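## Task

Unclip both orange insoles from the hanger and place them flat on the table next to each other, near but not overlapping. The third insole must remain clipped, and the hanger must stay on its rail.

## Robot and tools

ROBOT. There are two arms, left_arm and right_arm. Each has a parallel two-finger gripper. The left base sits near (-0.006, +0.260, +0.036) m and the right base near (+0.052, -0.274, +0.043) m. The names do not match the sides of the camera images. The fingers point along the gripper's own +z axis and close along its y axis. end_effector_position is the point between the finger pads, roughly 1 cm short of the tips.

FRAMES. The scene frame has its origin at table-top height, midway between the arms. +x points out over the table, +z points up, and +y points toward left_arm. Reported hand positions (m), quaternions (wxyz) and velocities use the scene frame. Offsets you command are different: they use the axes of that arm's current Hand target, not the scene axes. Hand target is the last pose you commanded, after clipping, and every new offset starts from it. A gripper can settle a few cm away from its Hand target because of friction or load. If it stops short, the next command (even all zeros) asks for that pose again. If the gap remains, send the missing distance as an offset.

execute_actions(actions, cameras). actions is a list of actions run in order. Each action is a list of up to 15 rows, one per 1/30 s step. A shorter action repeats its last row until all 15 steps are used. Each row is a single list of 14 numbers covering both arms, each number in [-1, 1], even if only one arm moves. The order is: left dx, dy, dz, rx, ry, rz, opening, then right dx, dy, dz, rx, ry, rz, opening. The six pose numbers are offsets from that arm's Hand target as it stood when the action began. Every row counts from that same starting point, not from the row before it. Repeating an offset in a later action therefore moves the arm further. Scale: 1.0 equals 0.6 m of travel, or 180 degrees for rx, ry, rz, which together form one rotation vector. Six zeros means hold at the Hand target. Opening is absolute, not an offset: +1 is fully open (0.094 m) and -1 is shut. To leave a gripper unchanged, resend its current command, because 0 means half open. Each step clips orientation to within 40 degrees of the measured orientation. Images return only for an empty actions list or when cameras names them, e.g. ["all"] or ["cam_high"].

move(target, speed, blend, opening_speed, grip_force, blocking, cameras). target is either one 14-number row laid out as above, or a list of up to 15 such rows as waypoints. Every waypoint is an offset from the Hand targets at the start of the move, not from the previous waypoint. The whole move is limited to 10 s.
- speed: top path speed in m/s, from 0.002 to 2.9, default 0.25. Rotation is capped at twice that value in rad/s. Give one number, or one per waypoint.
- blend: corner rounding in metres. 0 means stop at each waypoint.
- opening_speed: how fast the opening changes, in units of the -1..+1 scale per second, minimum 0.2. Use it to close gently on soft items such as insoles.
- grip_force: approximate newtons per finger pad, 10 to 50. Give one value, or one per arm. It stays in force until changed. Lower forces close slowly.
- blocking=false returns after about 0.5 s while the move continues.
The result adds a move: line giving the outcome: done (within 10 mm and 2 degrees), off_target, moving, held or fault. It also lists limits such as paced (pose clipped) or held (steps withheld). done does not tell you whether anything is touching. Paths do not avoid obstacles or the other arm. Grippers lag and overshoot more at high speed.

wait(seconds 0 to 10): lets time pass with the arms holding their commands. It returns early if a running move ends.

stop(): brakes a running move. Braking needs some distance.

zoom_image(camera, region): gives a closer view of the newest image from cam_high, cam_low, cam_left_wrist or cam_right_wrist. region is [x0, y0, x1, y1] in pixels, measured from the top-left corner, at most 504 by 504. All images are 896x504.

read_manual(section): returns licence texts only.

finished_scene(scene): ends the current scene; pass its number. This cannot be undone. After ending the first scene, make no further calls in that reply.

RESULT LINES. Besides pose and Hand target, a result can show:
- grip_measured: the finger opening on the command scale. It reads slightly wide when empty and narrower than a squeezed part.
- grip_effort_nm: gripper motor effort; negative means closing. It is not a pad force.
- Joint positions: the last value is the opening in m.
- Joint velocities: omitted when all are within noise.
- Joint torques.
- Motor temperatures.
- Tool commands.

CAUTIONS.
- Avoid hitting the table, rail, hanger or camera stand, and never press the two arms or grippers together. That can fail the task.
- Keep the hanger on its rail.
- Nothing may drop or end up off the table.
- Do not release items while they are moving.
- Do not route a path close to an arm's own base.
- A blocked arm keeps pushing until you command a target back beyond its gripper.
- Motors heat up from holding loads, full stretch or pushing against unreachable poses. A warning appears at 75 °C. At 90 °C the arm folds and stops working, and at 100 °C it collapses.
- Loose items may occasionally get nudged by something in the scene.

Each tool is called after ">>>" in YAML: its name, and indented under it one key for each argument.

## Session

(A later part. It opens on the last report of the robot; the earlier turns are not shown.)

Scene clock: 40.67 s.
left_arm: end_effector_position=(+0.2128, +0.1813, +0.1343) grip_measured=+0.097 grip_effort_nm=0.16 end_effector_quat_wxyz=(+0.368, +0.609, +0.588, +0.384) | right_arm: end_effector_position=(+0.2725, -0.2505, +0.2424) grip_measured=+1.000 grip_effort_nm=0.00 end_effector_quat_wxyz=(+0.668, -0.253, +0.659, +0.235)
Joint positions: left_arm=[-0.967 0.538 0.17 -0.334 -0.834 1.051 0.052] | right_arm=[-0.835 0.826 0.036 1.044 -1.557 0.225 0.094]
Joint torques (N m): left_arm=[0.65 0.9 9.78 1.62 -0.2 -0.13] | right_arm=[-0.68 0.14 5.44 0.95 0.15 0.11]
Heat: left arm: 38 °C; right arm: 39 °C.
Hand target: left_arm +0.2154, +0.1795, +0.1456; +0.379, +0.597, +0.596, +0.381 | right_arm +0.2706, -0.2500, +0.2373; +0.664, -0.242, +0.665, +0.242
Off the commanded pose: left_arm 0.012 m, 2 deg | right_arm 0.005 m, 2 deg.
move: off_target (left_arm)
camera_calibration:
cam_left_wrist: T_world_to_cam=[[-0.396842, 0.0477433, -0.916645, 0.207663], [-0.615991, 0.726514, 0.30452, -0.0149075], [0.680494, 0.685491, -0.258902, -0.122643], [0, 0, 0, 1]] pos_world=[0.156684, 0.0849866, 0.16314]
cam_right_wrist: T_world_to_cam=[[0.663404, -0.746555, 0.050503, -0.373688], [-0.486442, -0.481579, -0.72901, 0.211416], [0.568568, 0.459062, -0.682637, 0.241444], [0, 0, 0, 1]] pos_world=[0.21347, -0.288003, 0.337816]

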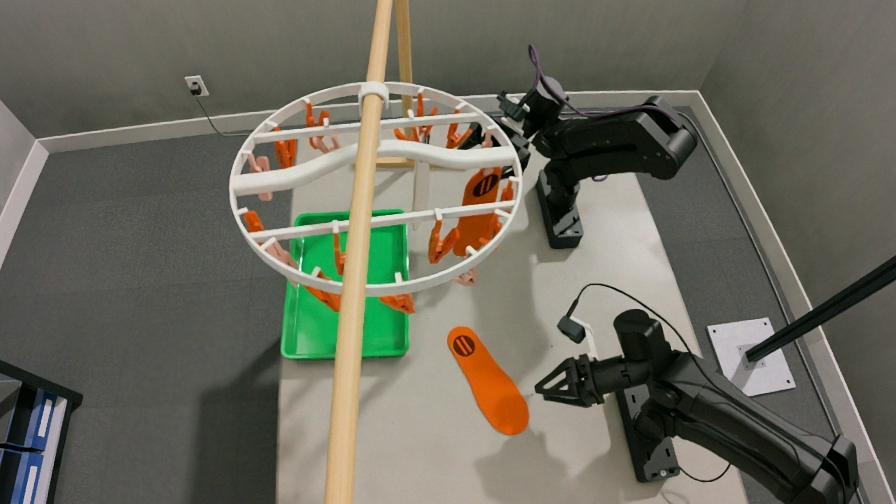

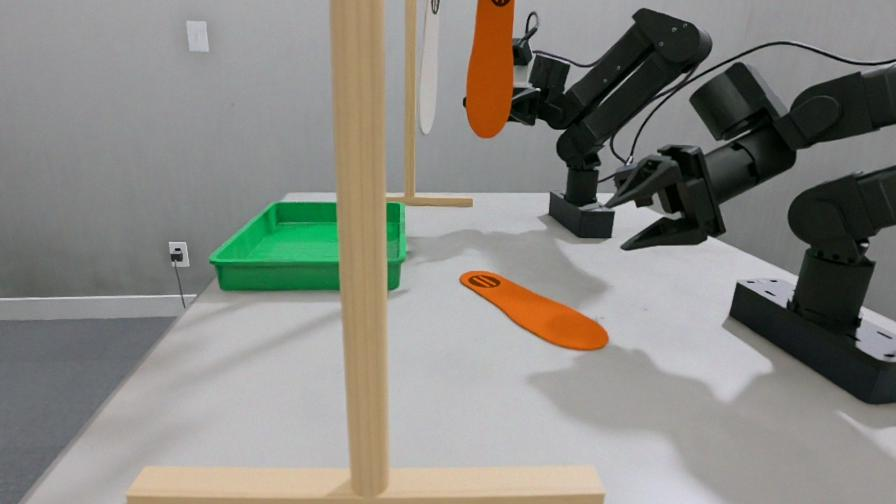

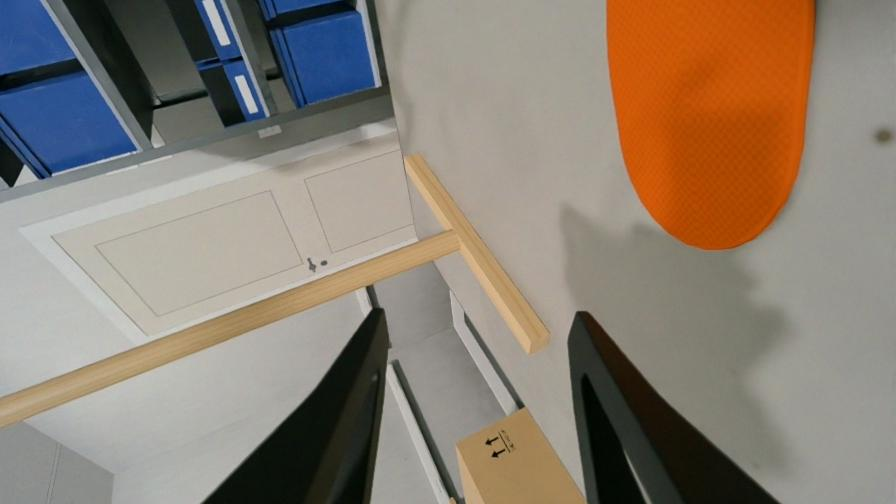

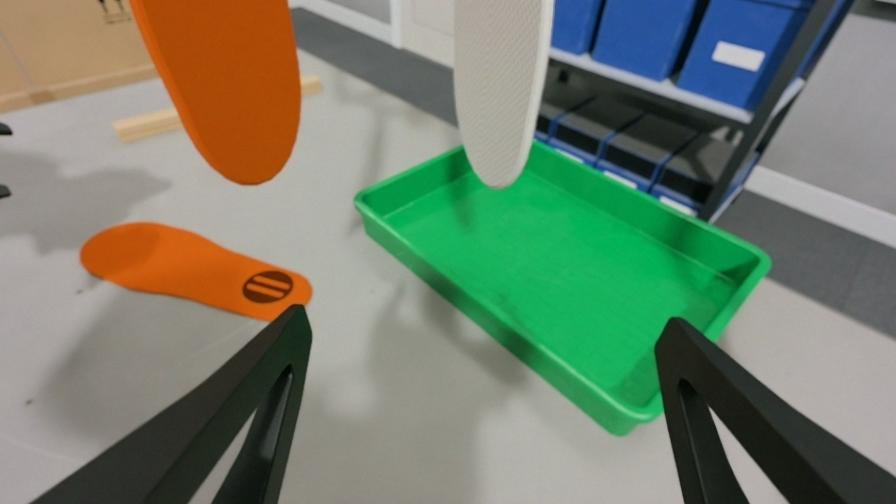

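>>> move:
  target:
    - [0,0,0,0,0,0,0.1,0.183,0,0,0,0,0,1]
    - [0,0,0,0,0,0,0.1,0.183,0.169,0.151,0.05,0,0,1]
  speed: 0.25
  blend: [0.03,0]
  cameras: ["cam_right_wrist","cam_low","cam_high"]

Scene clock: 48.60 s.
left_arm: end_effector_position=(+0.2128, +0.1813, +0.1342) grip_measured=+0.097 grip_effort_nm=0.16 end_effector_quat_wxyz=(+0.368, +0.609, +0.588, +0.384) | right_arm: end_effector_position=(+0.2753, -0.1138, +0.1280) grip_measured=+1.000 grip_effort_nm=0.00 end_effector_quat_wxyz=(+0.541, -0.215, +0.803, +0.132)
Joint positions: left_arm=[-0.967 0.538 0.17 -0.335 -0.833 1.051 0.052] | right_arm=[0.821 0.703 0.021 0.274 0.28 0.096 0.094]
Joint torques (N m): left_arm=[0.54 1.14 9.7 1.63 -0.2 -0.12] | right_arm=[0.8 0.43 7.2 1.91 0.22 0.1]
Heat: left arm: 38 °C; right arm: 39 °C.
Hand target: left_arm +0.2154, +0.1795, +0.1456; +0.379, +0.597, +0.596, +0.381 | right_arm +0.2747, -0.1141, +0.1275; +0.681, -0.189, +0.682, +0.189
Off the commanded pose: left_arm 0.012 m, 2 deg | right_arm 0.001 m, 22 deg.
joint sent to its limit (right arm) — joint 3 (elbow), lower limit, where the elbow is as bent as it goes. The joint targets are off in orientation, not in position.
move: off_target (left_arm, right_arm)
camera_calibration:
cam_right_wrist: T_world_to_cam=[[0.511434, -0.858696, 0.032812, -0.236404], [-0.776217, -0.478018, -0.411079, 0.234682], [0.368677, 0.18477, -0.911009, 0.152072], [0, 0, 0, 1]] pos_world=[0.247004, -0.118915, 0.242769]
Images, in order (width x height): cam_high 896x504, cam_low 896x504, cam_right_wrist 896x504.

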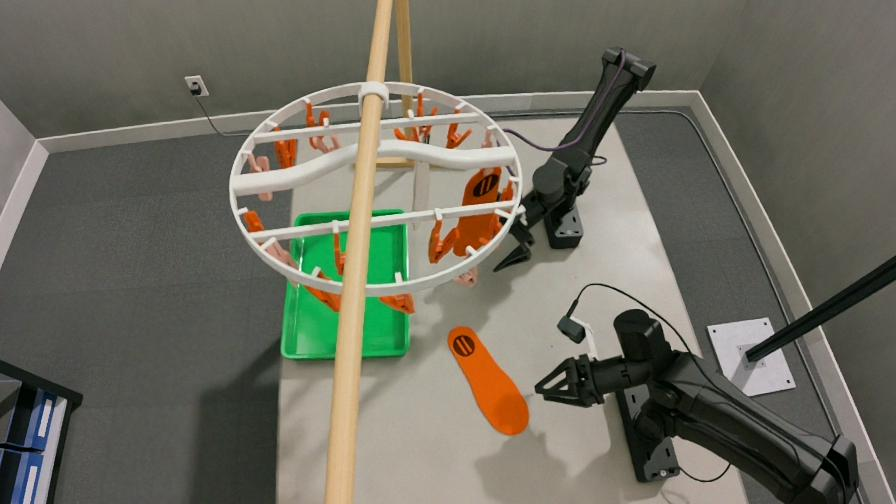

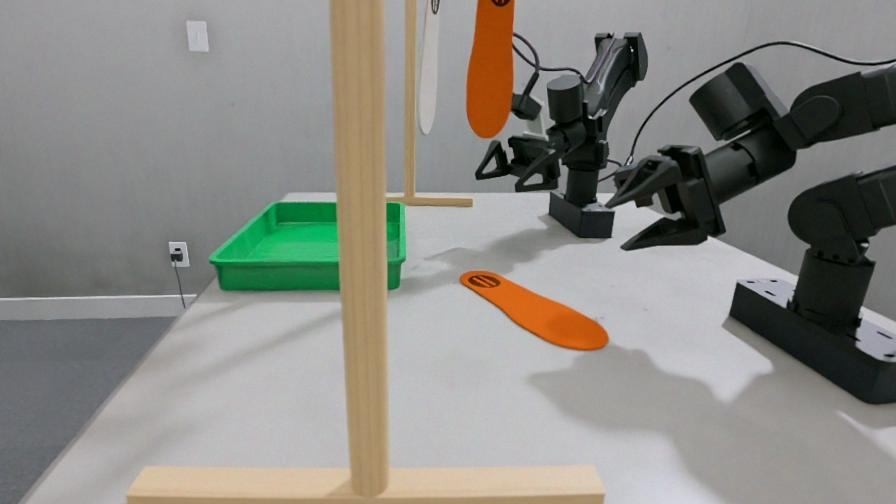

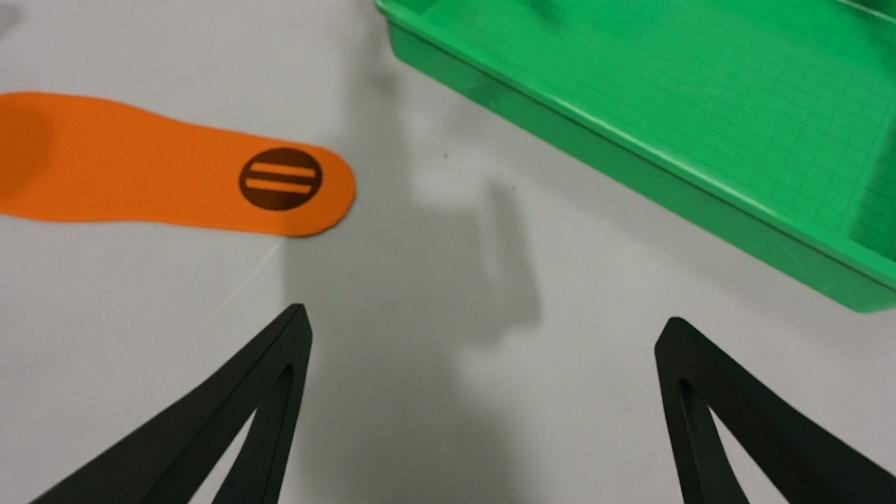

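>>> move:
  target: [0,0,0,0,0,0,0.1,-0.08,0,0,0,0,0,1]
  speed: 0.2
  cameras: ["cam_right_wrist","cam_low"]

Scene clock: 50.50 s.
left_arm: end_effector_position=(+0.2128, +0.1813, +0.1342) grip_measured=+0.097 grip_effort_nm=0.16 end_effector_quat_wxyz=(+0.368, +0.609, +0.588, +0.384) | right_arm: end_effector_position=(+0.2765, -0.1128, +0.1810) grip_measured=+1.000 grip_effort_nm=0.00 end_effector_quat_wxyz=(+0.615, -0.193, +0.746, +0.166)
Joint positions: left_arm=[-0.967 0.538 0.17 -0.335 -0.833 1.051 0.052] | right_arm=[0.821 0.493 0.021 0.275 0.281 0.066 0.094]
Joint torques (N m): left_arm=[0.62 0.9 9.83 1.59 -0.22 -0.11] | right_arm=[-0.21 0.36 7.71 1.69 -0.02 -0.09]
Heat: left arm: 38 °C; right arm: 39 °C.
Hand target: left_arm +0.2154, +0.1795, +0.1456; +0.379, +0.597, +0.596, +0.381 | right_arm +0.2747, -0.1141, +0.1755; +0.681, -0.189, +0.682, +0.189
Off the commanded pose: left_arm 0.012 m, 2 deg | right_arm 0.006 m, 11 deg.
joint sent to its limit (right arm) — joint 3 (elbow), lower limit, where the elbow is as bent as it goes. The joint targets are off in orientation, not in position.
move: off_target (left_arm, right_arm)
camera_calibration:
cam_right_wrist: T_world_to_cam=[[0.514777, -0.857292, 0.00742902, -0.234062], [-0.692458, -0.420877, -0.585973, 0.272853], [0.505476, 0.296501, -0.810297, 0.156213], [0, 0, 0, 1]] pos_world=[0.230467, -0.132139, 0.288203]
Images, in order (width x height): cam_low 896x504, cam_right_wrist 896x504.

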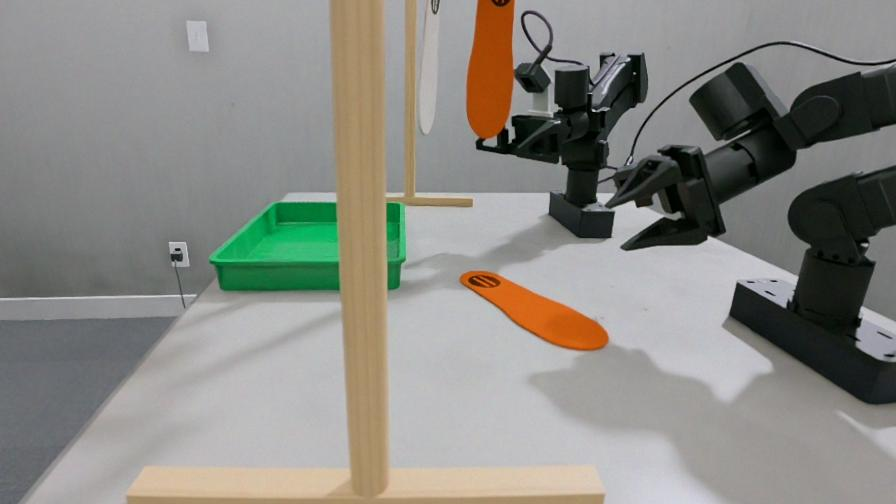

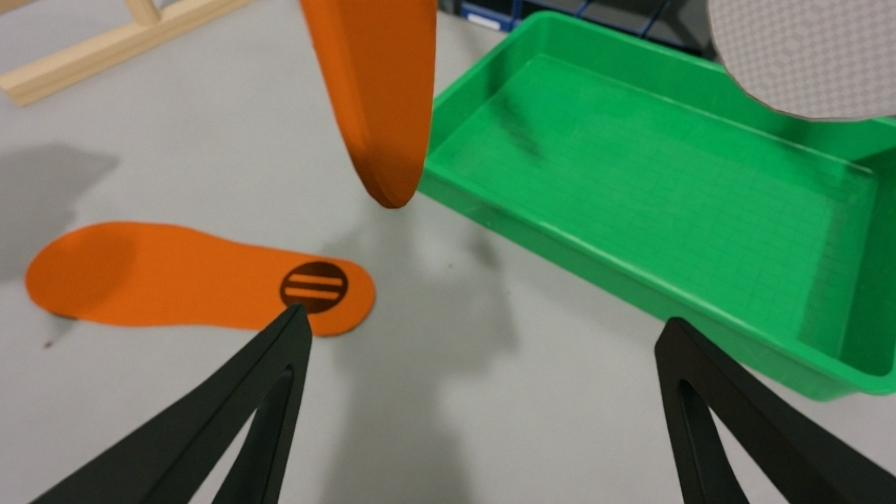

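>>> move:
  target:
    - [0,0,0,0,0,0,0.1,0,0.03,0.014,0,0,0,1]
    - [0,0,0,0,0,0,0.1,-0.15,0.03,0.014,0,0,0,1]
  speed: 0.15
  blend: [0.005,0]
  cameras: ["cam_right_wrist","cam_low"]

Scene clock: 53.73 s.
left_arm: end_effector_position=(+0.2128, +0.1813, +0.1342) grip_measured=+0.097 grip_effort_nm=0.16 end_effector_quat_wxyz=(+0.368, +0.609, +0.588, +0.384) | right_arm: end_effector_position=(+0.2723, -0.0953, +0.2518) grip_measured=+1.000 grip_effort_nm=0.00 end_effector_quat_wxyz=(+0.674, -0.191, +0.688, +0.187)
Joint positions: left_arm=[-0.967 0.538 0.17 -0.335 -0.833 1.051 0.052] | right_arm=[0.931 0.491 0.135 0.334 0.371 0.008 0.094]
Joint torques (N m): left_arm=[0.47 0.98 9.72 1.6 -0.21 -0.12] | right_arm=[0.38 1.05 11.9 1.63 0.07 -0.08]
Heat: left arm: 38 °C; right arm: 39 °C.
Hand target: left_arm +0.2154, +0.1795, +0.1456; +0.379, +0.597, +0.596, +0.381 | right_arm +0.2726, -0.0943, +0.2655; +0.681, -0.189, +0.682, +0.189
Off the commanded pose: left_arm 0.012 m, 2 deg | right_arm 0.014 m, 1 deg.
move: off_target (left_arm, right_arm)
camera_calibration:
cam_right_wrist: T_world_to_cam=[[0.534469, -0.844922, 0.0212033, -0.225016], [-0.584005, -0.387324, -0.713385, 0.324524], [0.610968, 0.368899, -0.700451, 0.161021], [0, 0, 0, 1]] pos_world=[0.211409, -0.123826, 0.349069]
Images, in order (width x height): cam_low 896x504, cam_right_wrist 896x504.

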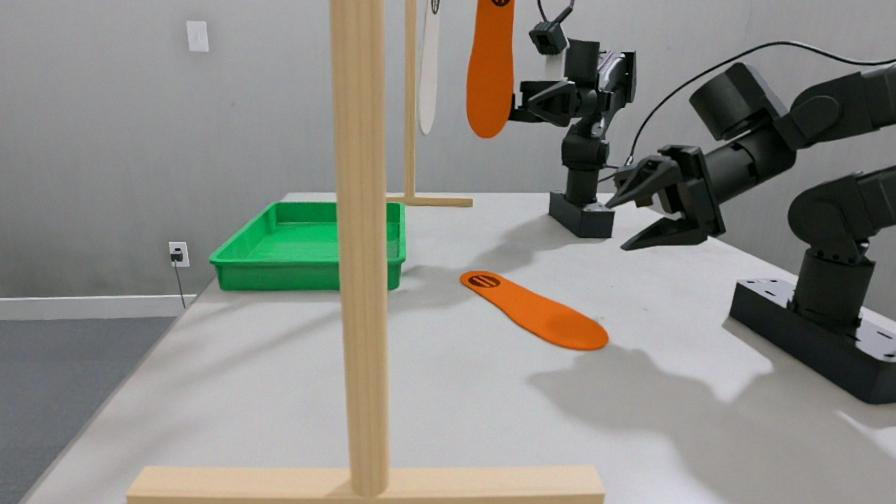

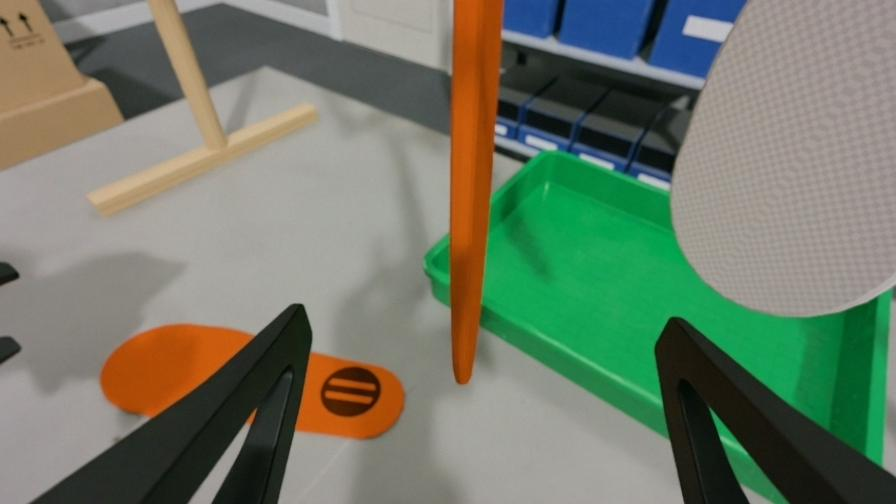

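>>> move:
  target:
    - [0,0,0,0,0,0,0.1,-0.008,0.004,0,0,0,0,1]
    - [0,0,0,0,0,0,0.1,-0.008,0.004,0,0,0,0,-1]
  speed: 0.15
  opening_speed: 1
  cameras: ["cam_right_wrist","cam_low"]

Scene clock: 57.40 s.
left_arm: end_effector_position=(+0.2128, +0.1813, +0.1342) grip_measured=+0.097 grip_effort_nm=0.16 end_effector_quat_wxyz=(+0.368, +0.609, +0.588, +0.384) | right_arm: end_effector_position=(+0.2710, -0.0941, +0.2526) grip_measured=-0.966 grip_effort_nm=-0.97 end_effector_quat_wxyz=(+0.672, -0.193, +0.690, +0.185)
Joint positions: left_arm=[-0.967 0.538 0.17 -0.335 -0.833 1.051 0.052] | right_arm=[0.947 0.491 0.145 0.316 0.388 0.008 0.002]
Joint torques (N m): left_arm=[0.44 1.09 9.77 1.64 -0.19 -0.12] | right_arm=[0.79 1.24 12.74 1.63 0.11 -0.07]
Heat: left arm: 39 °C; right arm: 40 °C.
Hand target: left_arm +0.2154, +0.1795, +0.1456; +0.379, +0.597, +0.596, +0.381 | right_arm +0.2714, -0.0923, +0.2703; +0.681, -0.189, +0.682, +0.189
Off the commanded pose: left_arm 0.012 m, 2 deg | right_arm 0.018 m, 2 deg.
move: off_target (left_arm, right_arm); target 2's new opening was sent with right_arm's hand 0.018 m and 2 deg from that target
camera_calibration:
cam_right_wrist: T_world_to_cam=[[0.534251, -0.844978, 0.0242487, -0.224121], [-0.587158, -0.391571, -0.708462, 0.324113], [0.60813, 0.364259, -0.705332, 0.163505], [0, 0, 0, 1]] pos_world=[0.21061, -0.122023, 0.350382]
Images, in order (width x height): cam_low 896x504, cam_right_wrist 896x504.

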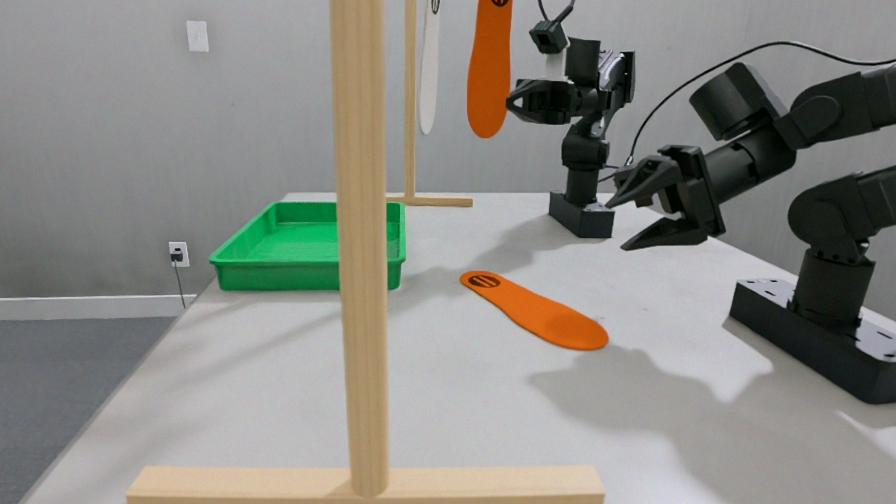

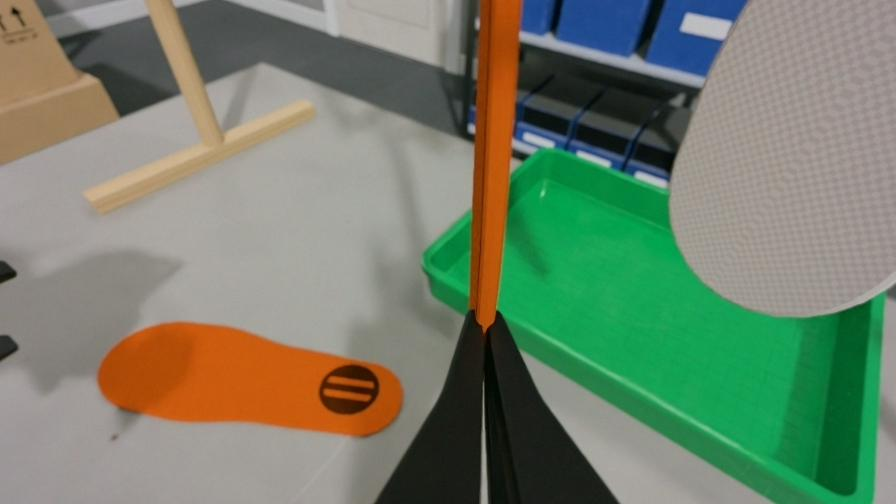

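>>> move:
  target:
    - [0,0,0,0,0,0,0.1,0,0,0,0,0,0,-0.3]
    - [0,0,0,0,0,0,0.1,-0.008,0.002,0.042,0,0,0,-0.3]
    - [0,0,0,0,0,0,0.1,-0.008,0.002,0.042,0,0,0,-1]
  speed: 0.15
  opening_speed: 1.5
  cameras: ["cam_right_wrist"]

Scene clock: 60.40 s.
left_arm: end_effector_position=(+0.2128, +0.1813, +0.1342) grip_measured=+0.097 grip_effort_nm=0.17 end_effector_quat_wxyz=(+0.368, +0.609, +0.588, +0.384) | right_arm: end_effector_position=(+0.2884, -0.0809, +0.2499) grip_measured=-0.943 grip_effort_nm=-1.02 end_effector_quat_wxyz=(+0.663, -0.199, +0.700, +0.179)
Joint positions: left_arm=[-0.967 0.538 0.17 -0.335 -0.833 1.051 0.052] | right_arm=[0.9 0.685 0.188 0.436 0.34 0.008 0.003]
Joint torques (N m): left_arm=[0.58 1.01 9.88 1.6 -0.21 -0.15] | right_arm=[-0.69 0.24 12.68 1.93 -0.05 -0.07]
Heat: left arm: 39 °C; right arm: 40 °C.
Hand target: left_arm +0.2154, +0.1795, +0.1456; +0.379, +0.597, +0.596, +0.381 | right_arm +0.2924, -0.0783, +0.2751; +0.681, -0.189, +0.682, +0.189
Off the commanded pose: left_arm 0.012 m, 2 deg | right_arm 0.026 m, 3 deg.
move: off_target (left_arm, right_arm); target 3's new opening was sent with right_arm's hand 0.026 m and 3 deg from that target
camera_calibration:
cam_right_wrist: T_world_to_cam=[[0.535209, -0.844052, 0.0335776, -0.224664], [-0.601563, -0.408752, -0.686326, 0.334774], [0.59302, 0.347129, -0.726518, 0.154482], [0, 0, 0, 1]] pos_world=[0.230019, -0.106414, 0.349542]
Images, in order (width x height): cam_right_wrist 896x504.

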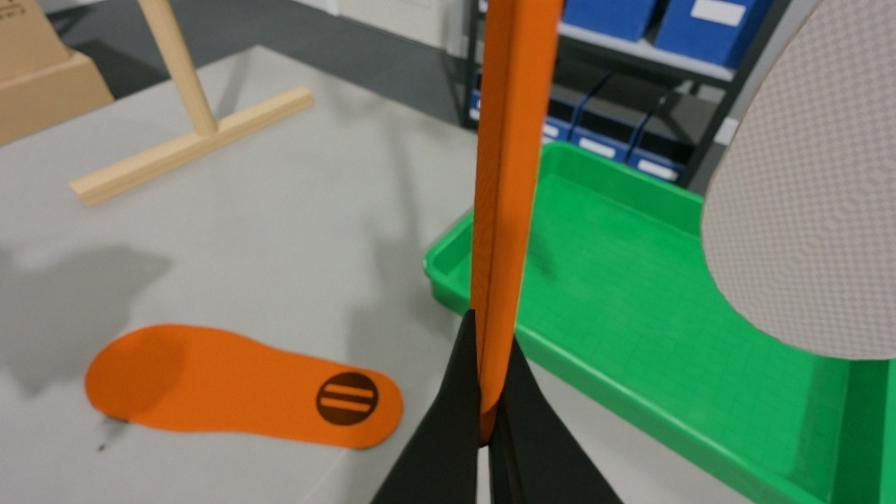

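>>> move:
  target: [0,0,0,0,0,0,0.1,0.2,0,0.02,0,0,0,-1]
  speed: 0.12
  cameras: ["cam_right_wrist","cam_high","cam_low"]

Scene clock: 62.97 s.
left_arm: end_effector_position=(+0.2128, +0.1813, +0.1342) grip_measured=+0.097 grip_effort_nm=0.17 end_effector_quat_wxyz=(+0.368, +0.609, +0.588, +0.384) | right_arm: end_effector_position=(+0.3053, -0.0703, +0.1544) grip_measured=-0.943 grip_effort_nm=-1.03 end_effector_quat_wxyz=(+0.645, -0.187, +0.725, +0.155)
Joint positions: left_arm=[-0.967 0.538 0.17 -0.335 -0.833 1.051 0.052] | right_arm=[0.913 1.516 0.018 1.367 0.403 0.035 0.003]
Joint torques (N m): left_arm=[0.55 0.92 9.72 1.64 -0.2 -0.14] | right_arm=[0.81 -2.59 3.43 1.95 0.16 0.11]
Heat: left arm: 39 °C; right arm: 40 °C.
Hand target: left_arm +0.2154, +0.1795, +0.1456; +0.379, +0.597, +0.596, +0.381 | right_arm +0.3026, -0.0721, +0.1550; +0.681, -0.189, +0.682, +0.189
Off the commanded pose: left_arm 0.012 m, 2 deg | right_arm 0.003 m, 8 deg.
joint sent to its limit (right arm) — joint 3 (elbow), lower limit, where the elbow is as bent as it goes. The joint targets are off in orientation, not in position.
move: off_target (left_arm, right_arm)
camera_calibration:
cam_right_wrist: T_world_to_cam=[[0.492908, -0.869365, 0.0353173, -0.210738], [-0.657495, -0.398754, -0.639293, 0.294325], [0.569861, 0.291891, -0.768152, 0.0810554], [0, 0, 0, 1]] pos_world=[0.251202, -0.0895043, 0.257866]
Images, in order (width x height): cam_high 896x504, cam_low 896x504, cam_right_wrist 896x504.

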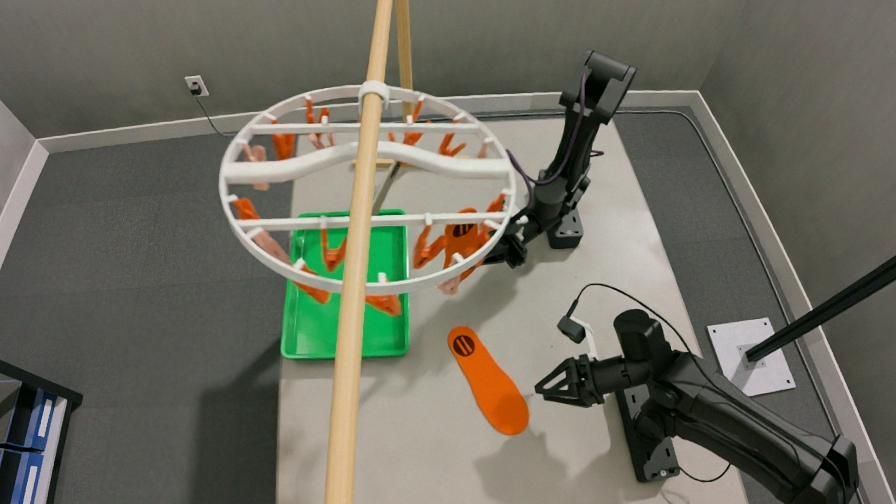

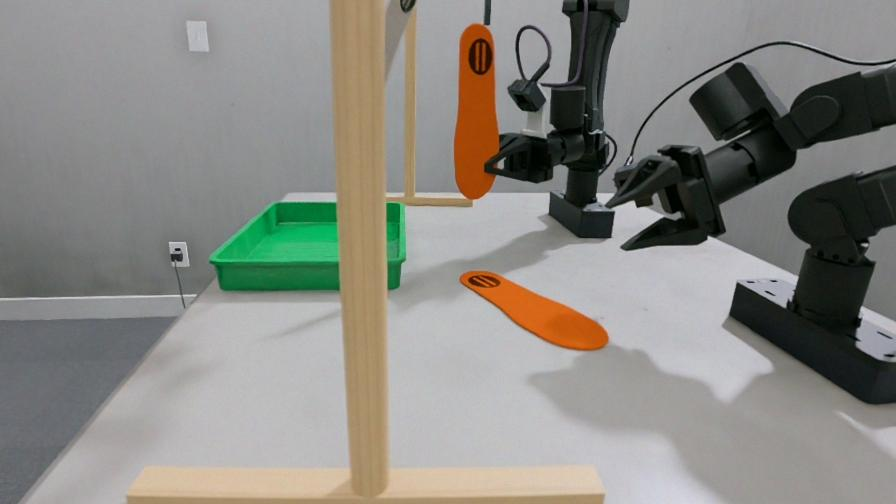

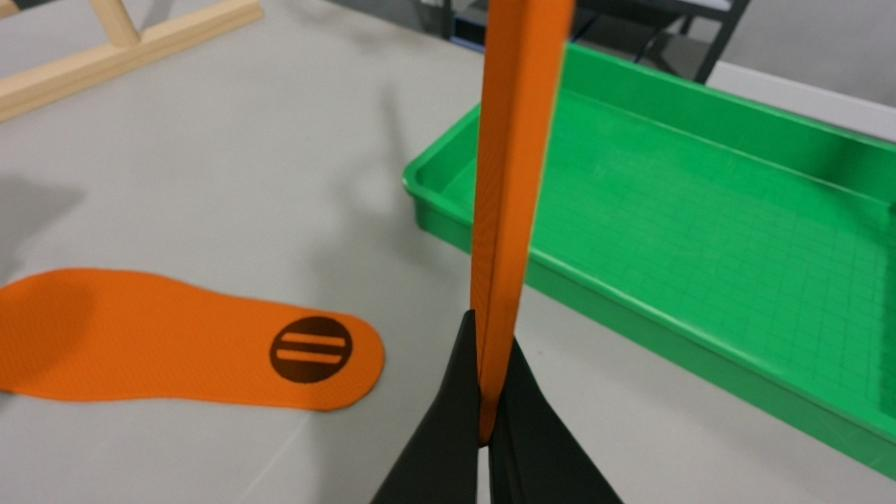

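>>> move:
  target:
    - [0.117,0.294,-0.119,0,0,0,0.1,0,0.042,0.001,-0.0823,0.134,-0.484,-1]
    - [0.117,0.294,-0.119,0,0,0,0.1,0.025,0.193,-0.0815,-0.0823,0.134,-0.484,-1]
  speed: 0.3
  cameras: ["all"]

Scene clock: 70.57 s.
left_arm: end_effector_position=(+0.2269, +0.2487, +0.3275) grip_measured=+0.097 grip_effort_nm=0.16 end_effector_quat_wxyz=(+0.373, +0.601, +0.597, +0.379) | right_arm: end_effector_position=(+0.2007, -0.0061, +0.1291) grip_measured=-0.943 grip_effort_nm=-1.03 end_effector_quat_wxyz=(-0.441, +0.723, -0.444, +0.292)
Joint positions: left_arm=[-0.184 0.571 0.915 -0.799 -0.163 1.502 0.052] | right_arm=[1.576 1.325 0.415 0.063 0.942 -0.864 0.003]
Joint torques (N m): left_arm=[0.73 1.66 8.55 1.98 0.1 0.01] | right_arm=[0.68 -3.1 10.14 1.11 0.63 0.19]
Heat: left arm: 39 °C; right arm: 40 °C.
Hand target: left_arm +0.2253, +0.2493, +0.3359; +0.379, +0.597, +0.596, +0.381 | right_arm +0.2010, +0.0019, +0.1400; -0.453, +0.711, -0.453, +0.289
Off the commanded pose: left_arm 0.009 m, 1 deg | right_arm 0.014 m, 2 deg.
move: off_target (right_arm)
camera_calibration:
cam_left_wrist: T_world_to_cam=[[-0.396812, 0.0186632, -0.91771, 0.394646], [-0.62539, 0.726331, 0.285186, -0.105502], [0.671883, 0.687092, -0.276545, -0.121115], [0, 0, 0, 1]] pos_world=[0.171996, 0.152481, 0.358764]
cam_right_wrist: T_world_to_cam=[[0.392843, 0.244779, 0.88643, -0.185525], [-0.228316, -0.907782, 0.351858, 0.0176438], [0.890812, -0.340611, -0.300729, -0.0262164], [0, 0, 0, 1]] pos_world=[0.100265, 0.0524997, 0.150363]

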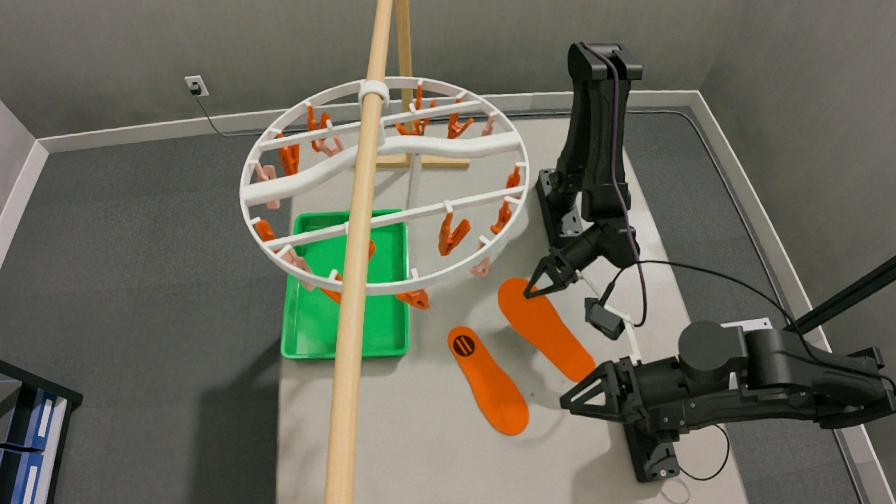

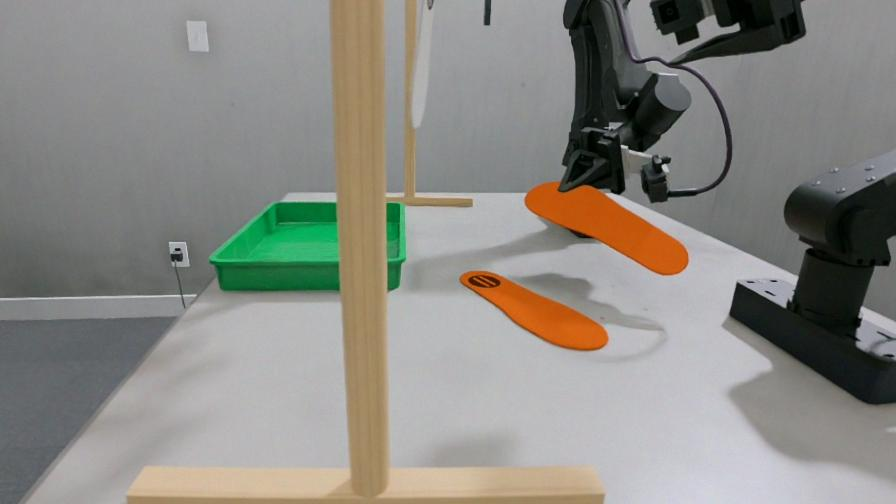

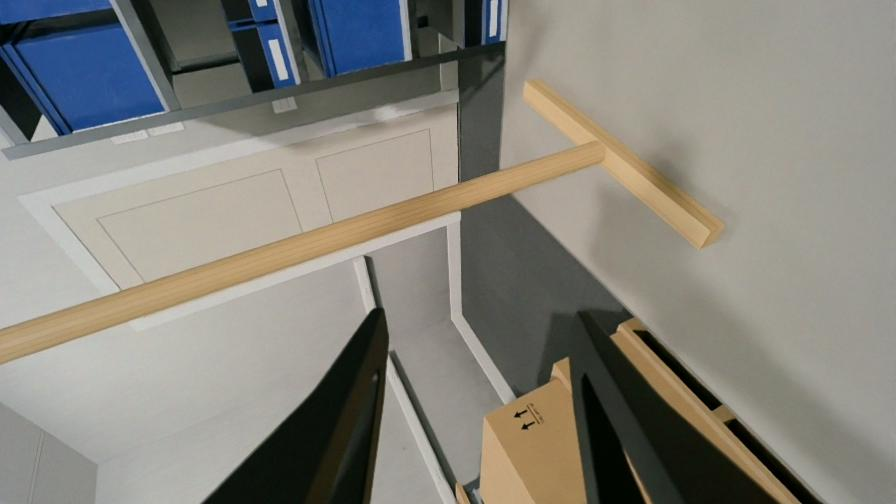

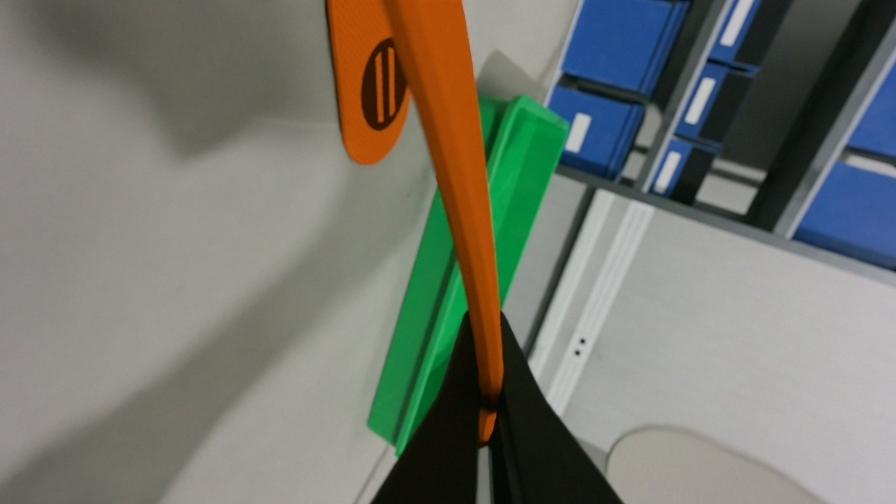

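>>> move:
  target: [0,0,0,0,0,0,0.1,-0.006,0.135,0.080,0,0,0,-1]
  speed: 0.12
  cameras: ["cam_low","cam_high","cam_right_wrist"]

>>> zoom_image:
  camera: "cam_low"
  region: [450, 180, 730, 360]

Scene clock: 73.17 s.
left_arm: end_effector_position=(+0.2269, +0.2487, +0.3275) grip_measured=+0.097 grip_effort_nm=0.17 end_effector_quat_wxyz=(+0.373, +0.601, +0.597, +0.379) | right_arm: end_effector_position=(+0.2054, +0.0131, +0.0483) grip_measured=-0.943 grip_effort_nm=-1.03 end_effector_quat_wxyz=(-0.454, +0.714, -0.450, +0.286)
Joint positions: left_arm=[-0.184 0.571 0.915 -0.799 -0.163 1.502 0.052] | right_arm=[1.558 1.848 0.343 0.708 0.935 -0.882 0.003]
Joint torques (N m): left_arm=[0.59 1.77 8.61 2.01 0.04 0.01] | right_arm=[-0.68 -5.03 2.48 1.44 0.46 0]
Heat: left arm: 39 °C; right arm: 40 °C.
Hand target: left_arm +0.2253, +0.2493, +0.3359; +0.379, +0.597, +0.596, +0.381 | right_arm +0.2080, +0.0090, +0.0463; -0.453, +0.711, -0.453, +0.289
Off the commanded pose: left_arm 0.009 m, 1 deg | right_arm 0.005 m, 1 deg.
move: done
camera_calibration:
cam_right_wrist: T_world_to_cam=[[0.391514, 0.211421, 0.895555, -0.120084], [-0.234307, -0.918261, 0.319214, 0.0675393], [0.889841, -0.334811, -0.309974, -0.0475593], [0, 0, 0, 1]] pos_world=[0.10516, 0.0714835, 0.0712398]
Images, in order (width x height): cam_high 896x504, cam_low 896x504, cam_right_wrist 896x504.

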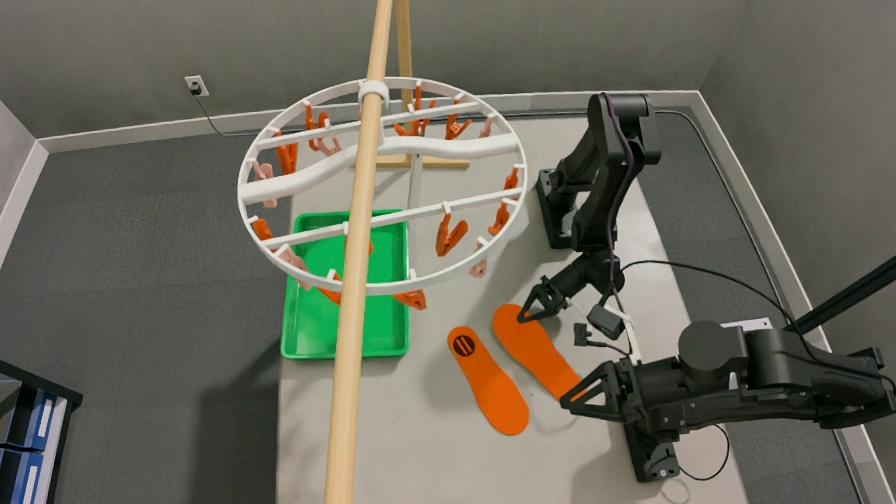

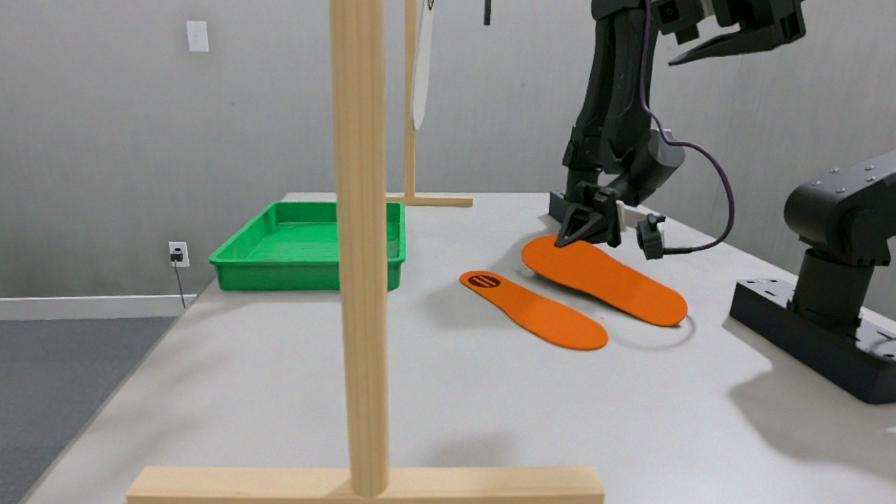

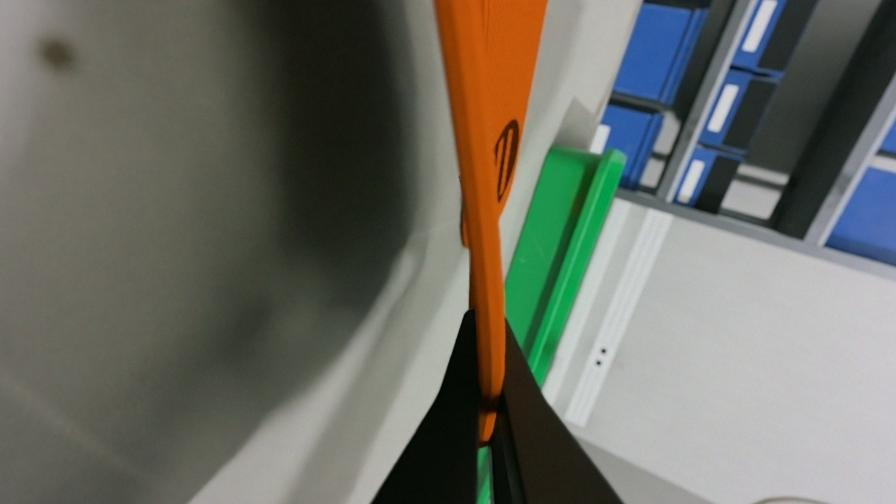

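Scaled by 1.800 from the camera's 896x504 image, which has a finer 1280x720 frame.

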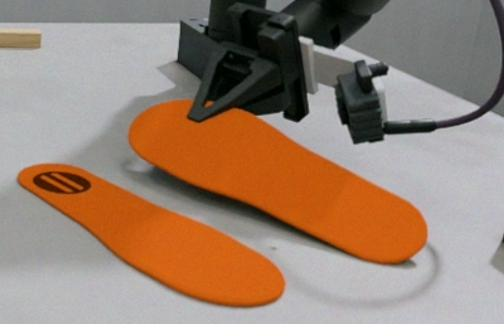

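>>> move:
  target:
    - [0,0,0,0,0,0,0.1,0,0.027,0.0127,0,0,0,-1]
    - [0,0,0,0,0,0,0.1,0,0.027,0.0127,0,0,0,0.1]
    - [0,0,0,0,0,0,0.1,0,0.076,-0.092,0,0,0,0.1]
    - [0,0,0,0,0,0,0.1,0,-0.084,-0.222,0,0,0,0.1]
  speed: [0.08,0.1,0.12,0.2]
  opening_speed: 0.6
  cameras: ["all"]

Scene clock: 80.57 s.
left_arm: end_effector_position=(+0.2269, +0.2487, +0.3275) grip_measured=+0.097 grip_effort_nm=0.17 end_effector_quat_wxyz=(+0.373, +0.601, +0.597, +0.379) | right_arm: end_effector_position=(+0.1219, -0.0402, +0.1406) grip_measured=+0.098 grip_effort_nm=0.11 end_effector_quat_wxyz=(-0.443, +0.718, -0.447, +0.298)
Joint positions: left_arm=[-0.184 0.571 0.915 -0.799 -0.163 1.502 0.052] | right_arm=[2.024 1.392 0.596 -0.802 1.126 -0.005 0.052]
Joint torques (N m): left_arm=[0.53 1.5 8.73 2 0.09 -0.02] | right_arm=[0.73 -3.06 9.09 0.1 0.74 0.2]
Heat: left arm: 39 °C; right arm: 39 °C.
Hand target: left_arm +0.2253, +0.2493, +0.3359; +0.379, +0.597, +0.596, +0.381 | right_arm +0.1178, -0.0330, +0.1482; -0.453, +0.711, -0.453, +0.289
Off the commanded pose: left_arm 0.009 m, 1 deg | right_arm 0.011 m, 2 deg.
move: off_target (right_arm)
camera_calibration:
cam_left_wrist: T_world_to_cam=[[-0.396812, 0.0186632, -0.91771, 0.394646], [-0.62539, 0.726331, 0.285186, -0.105502], [0.671883, 0.687092, -0.276545, -0.121115], [0, 0, 0, 1]] pos_world=[0.171996, 0.152481, 0.358764]
cam_right_wrist: T_world_to_cam=[[0.386339, 0.236789, 0.891445, -0.156596], [-0.243787, -0.905901, 0.346282, -0.0326053], [0.889556, -0.351105, -0.292258, 0.0343997], [0, 0, 0, 1]] pos_world=[0.0219501, 0.019621, 0.160941]

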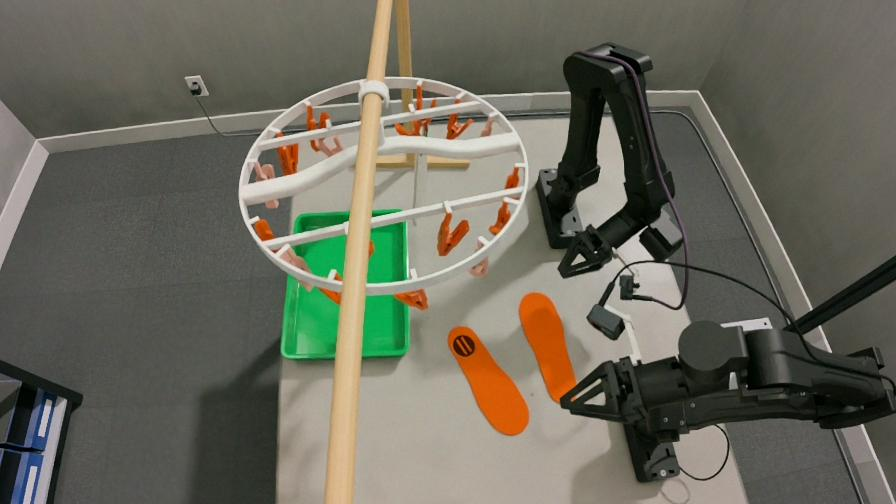

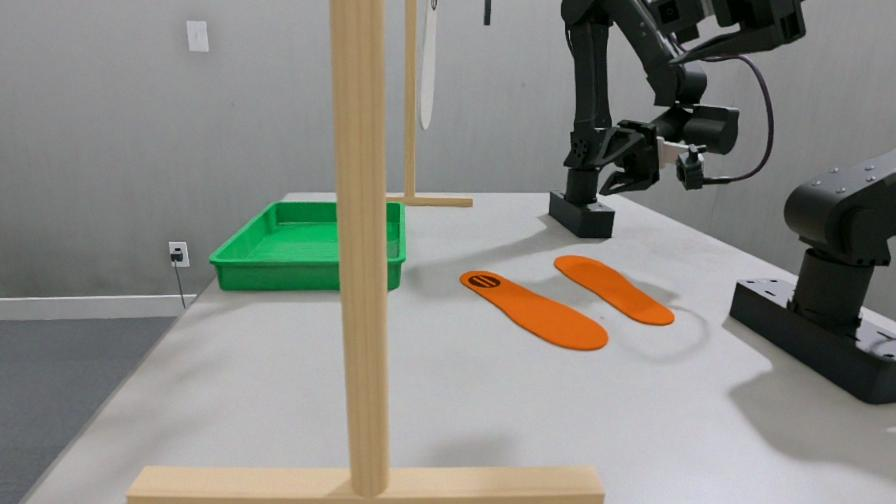

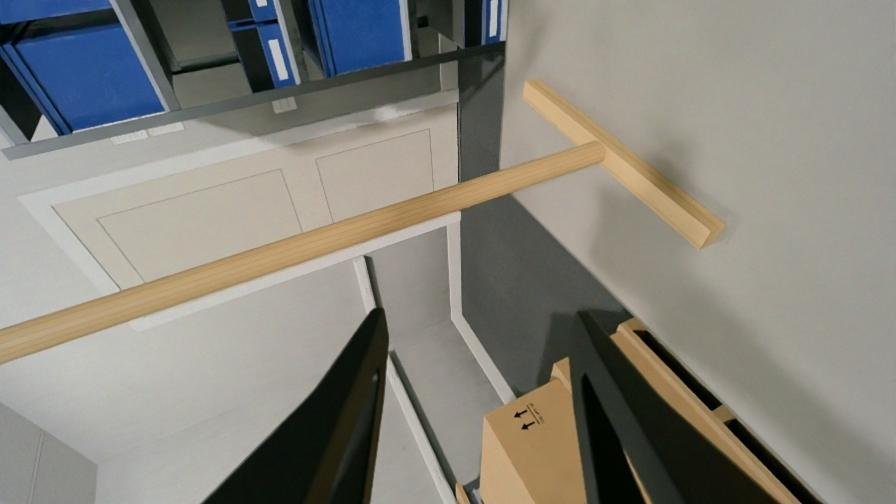

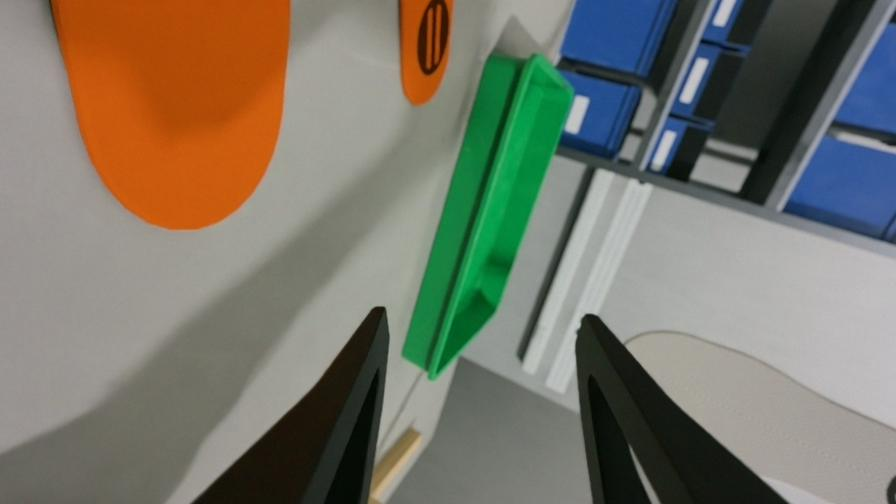

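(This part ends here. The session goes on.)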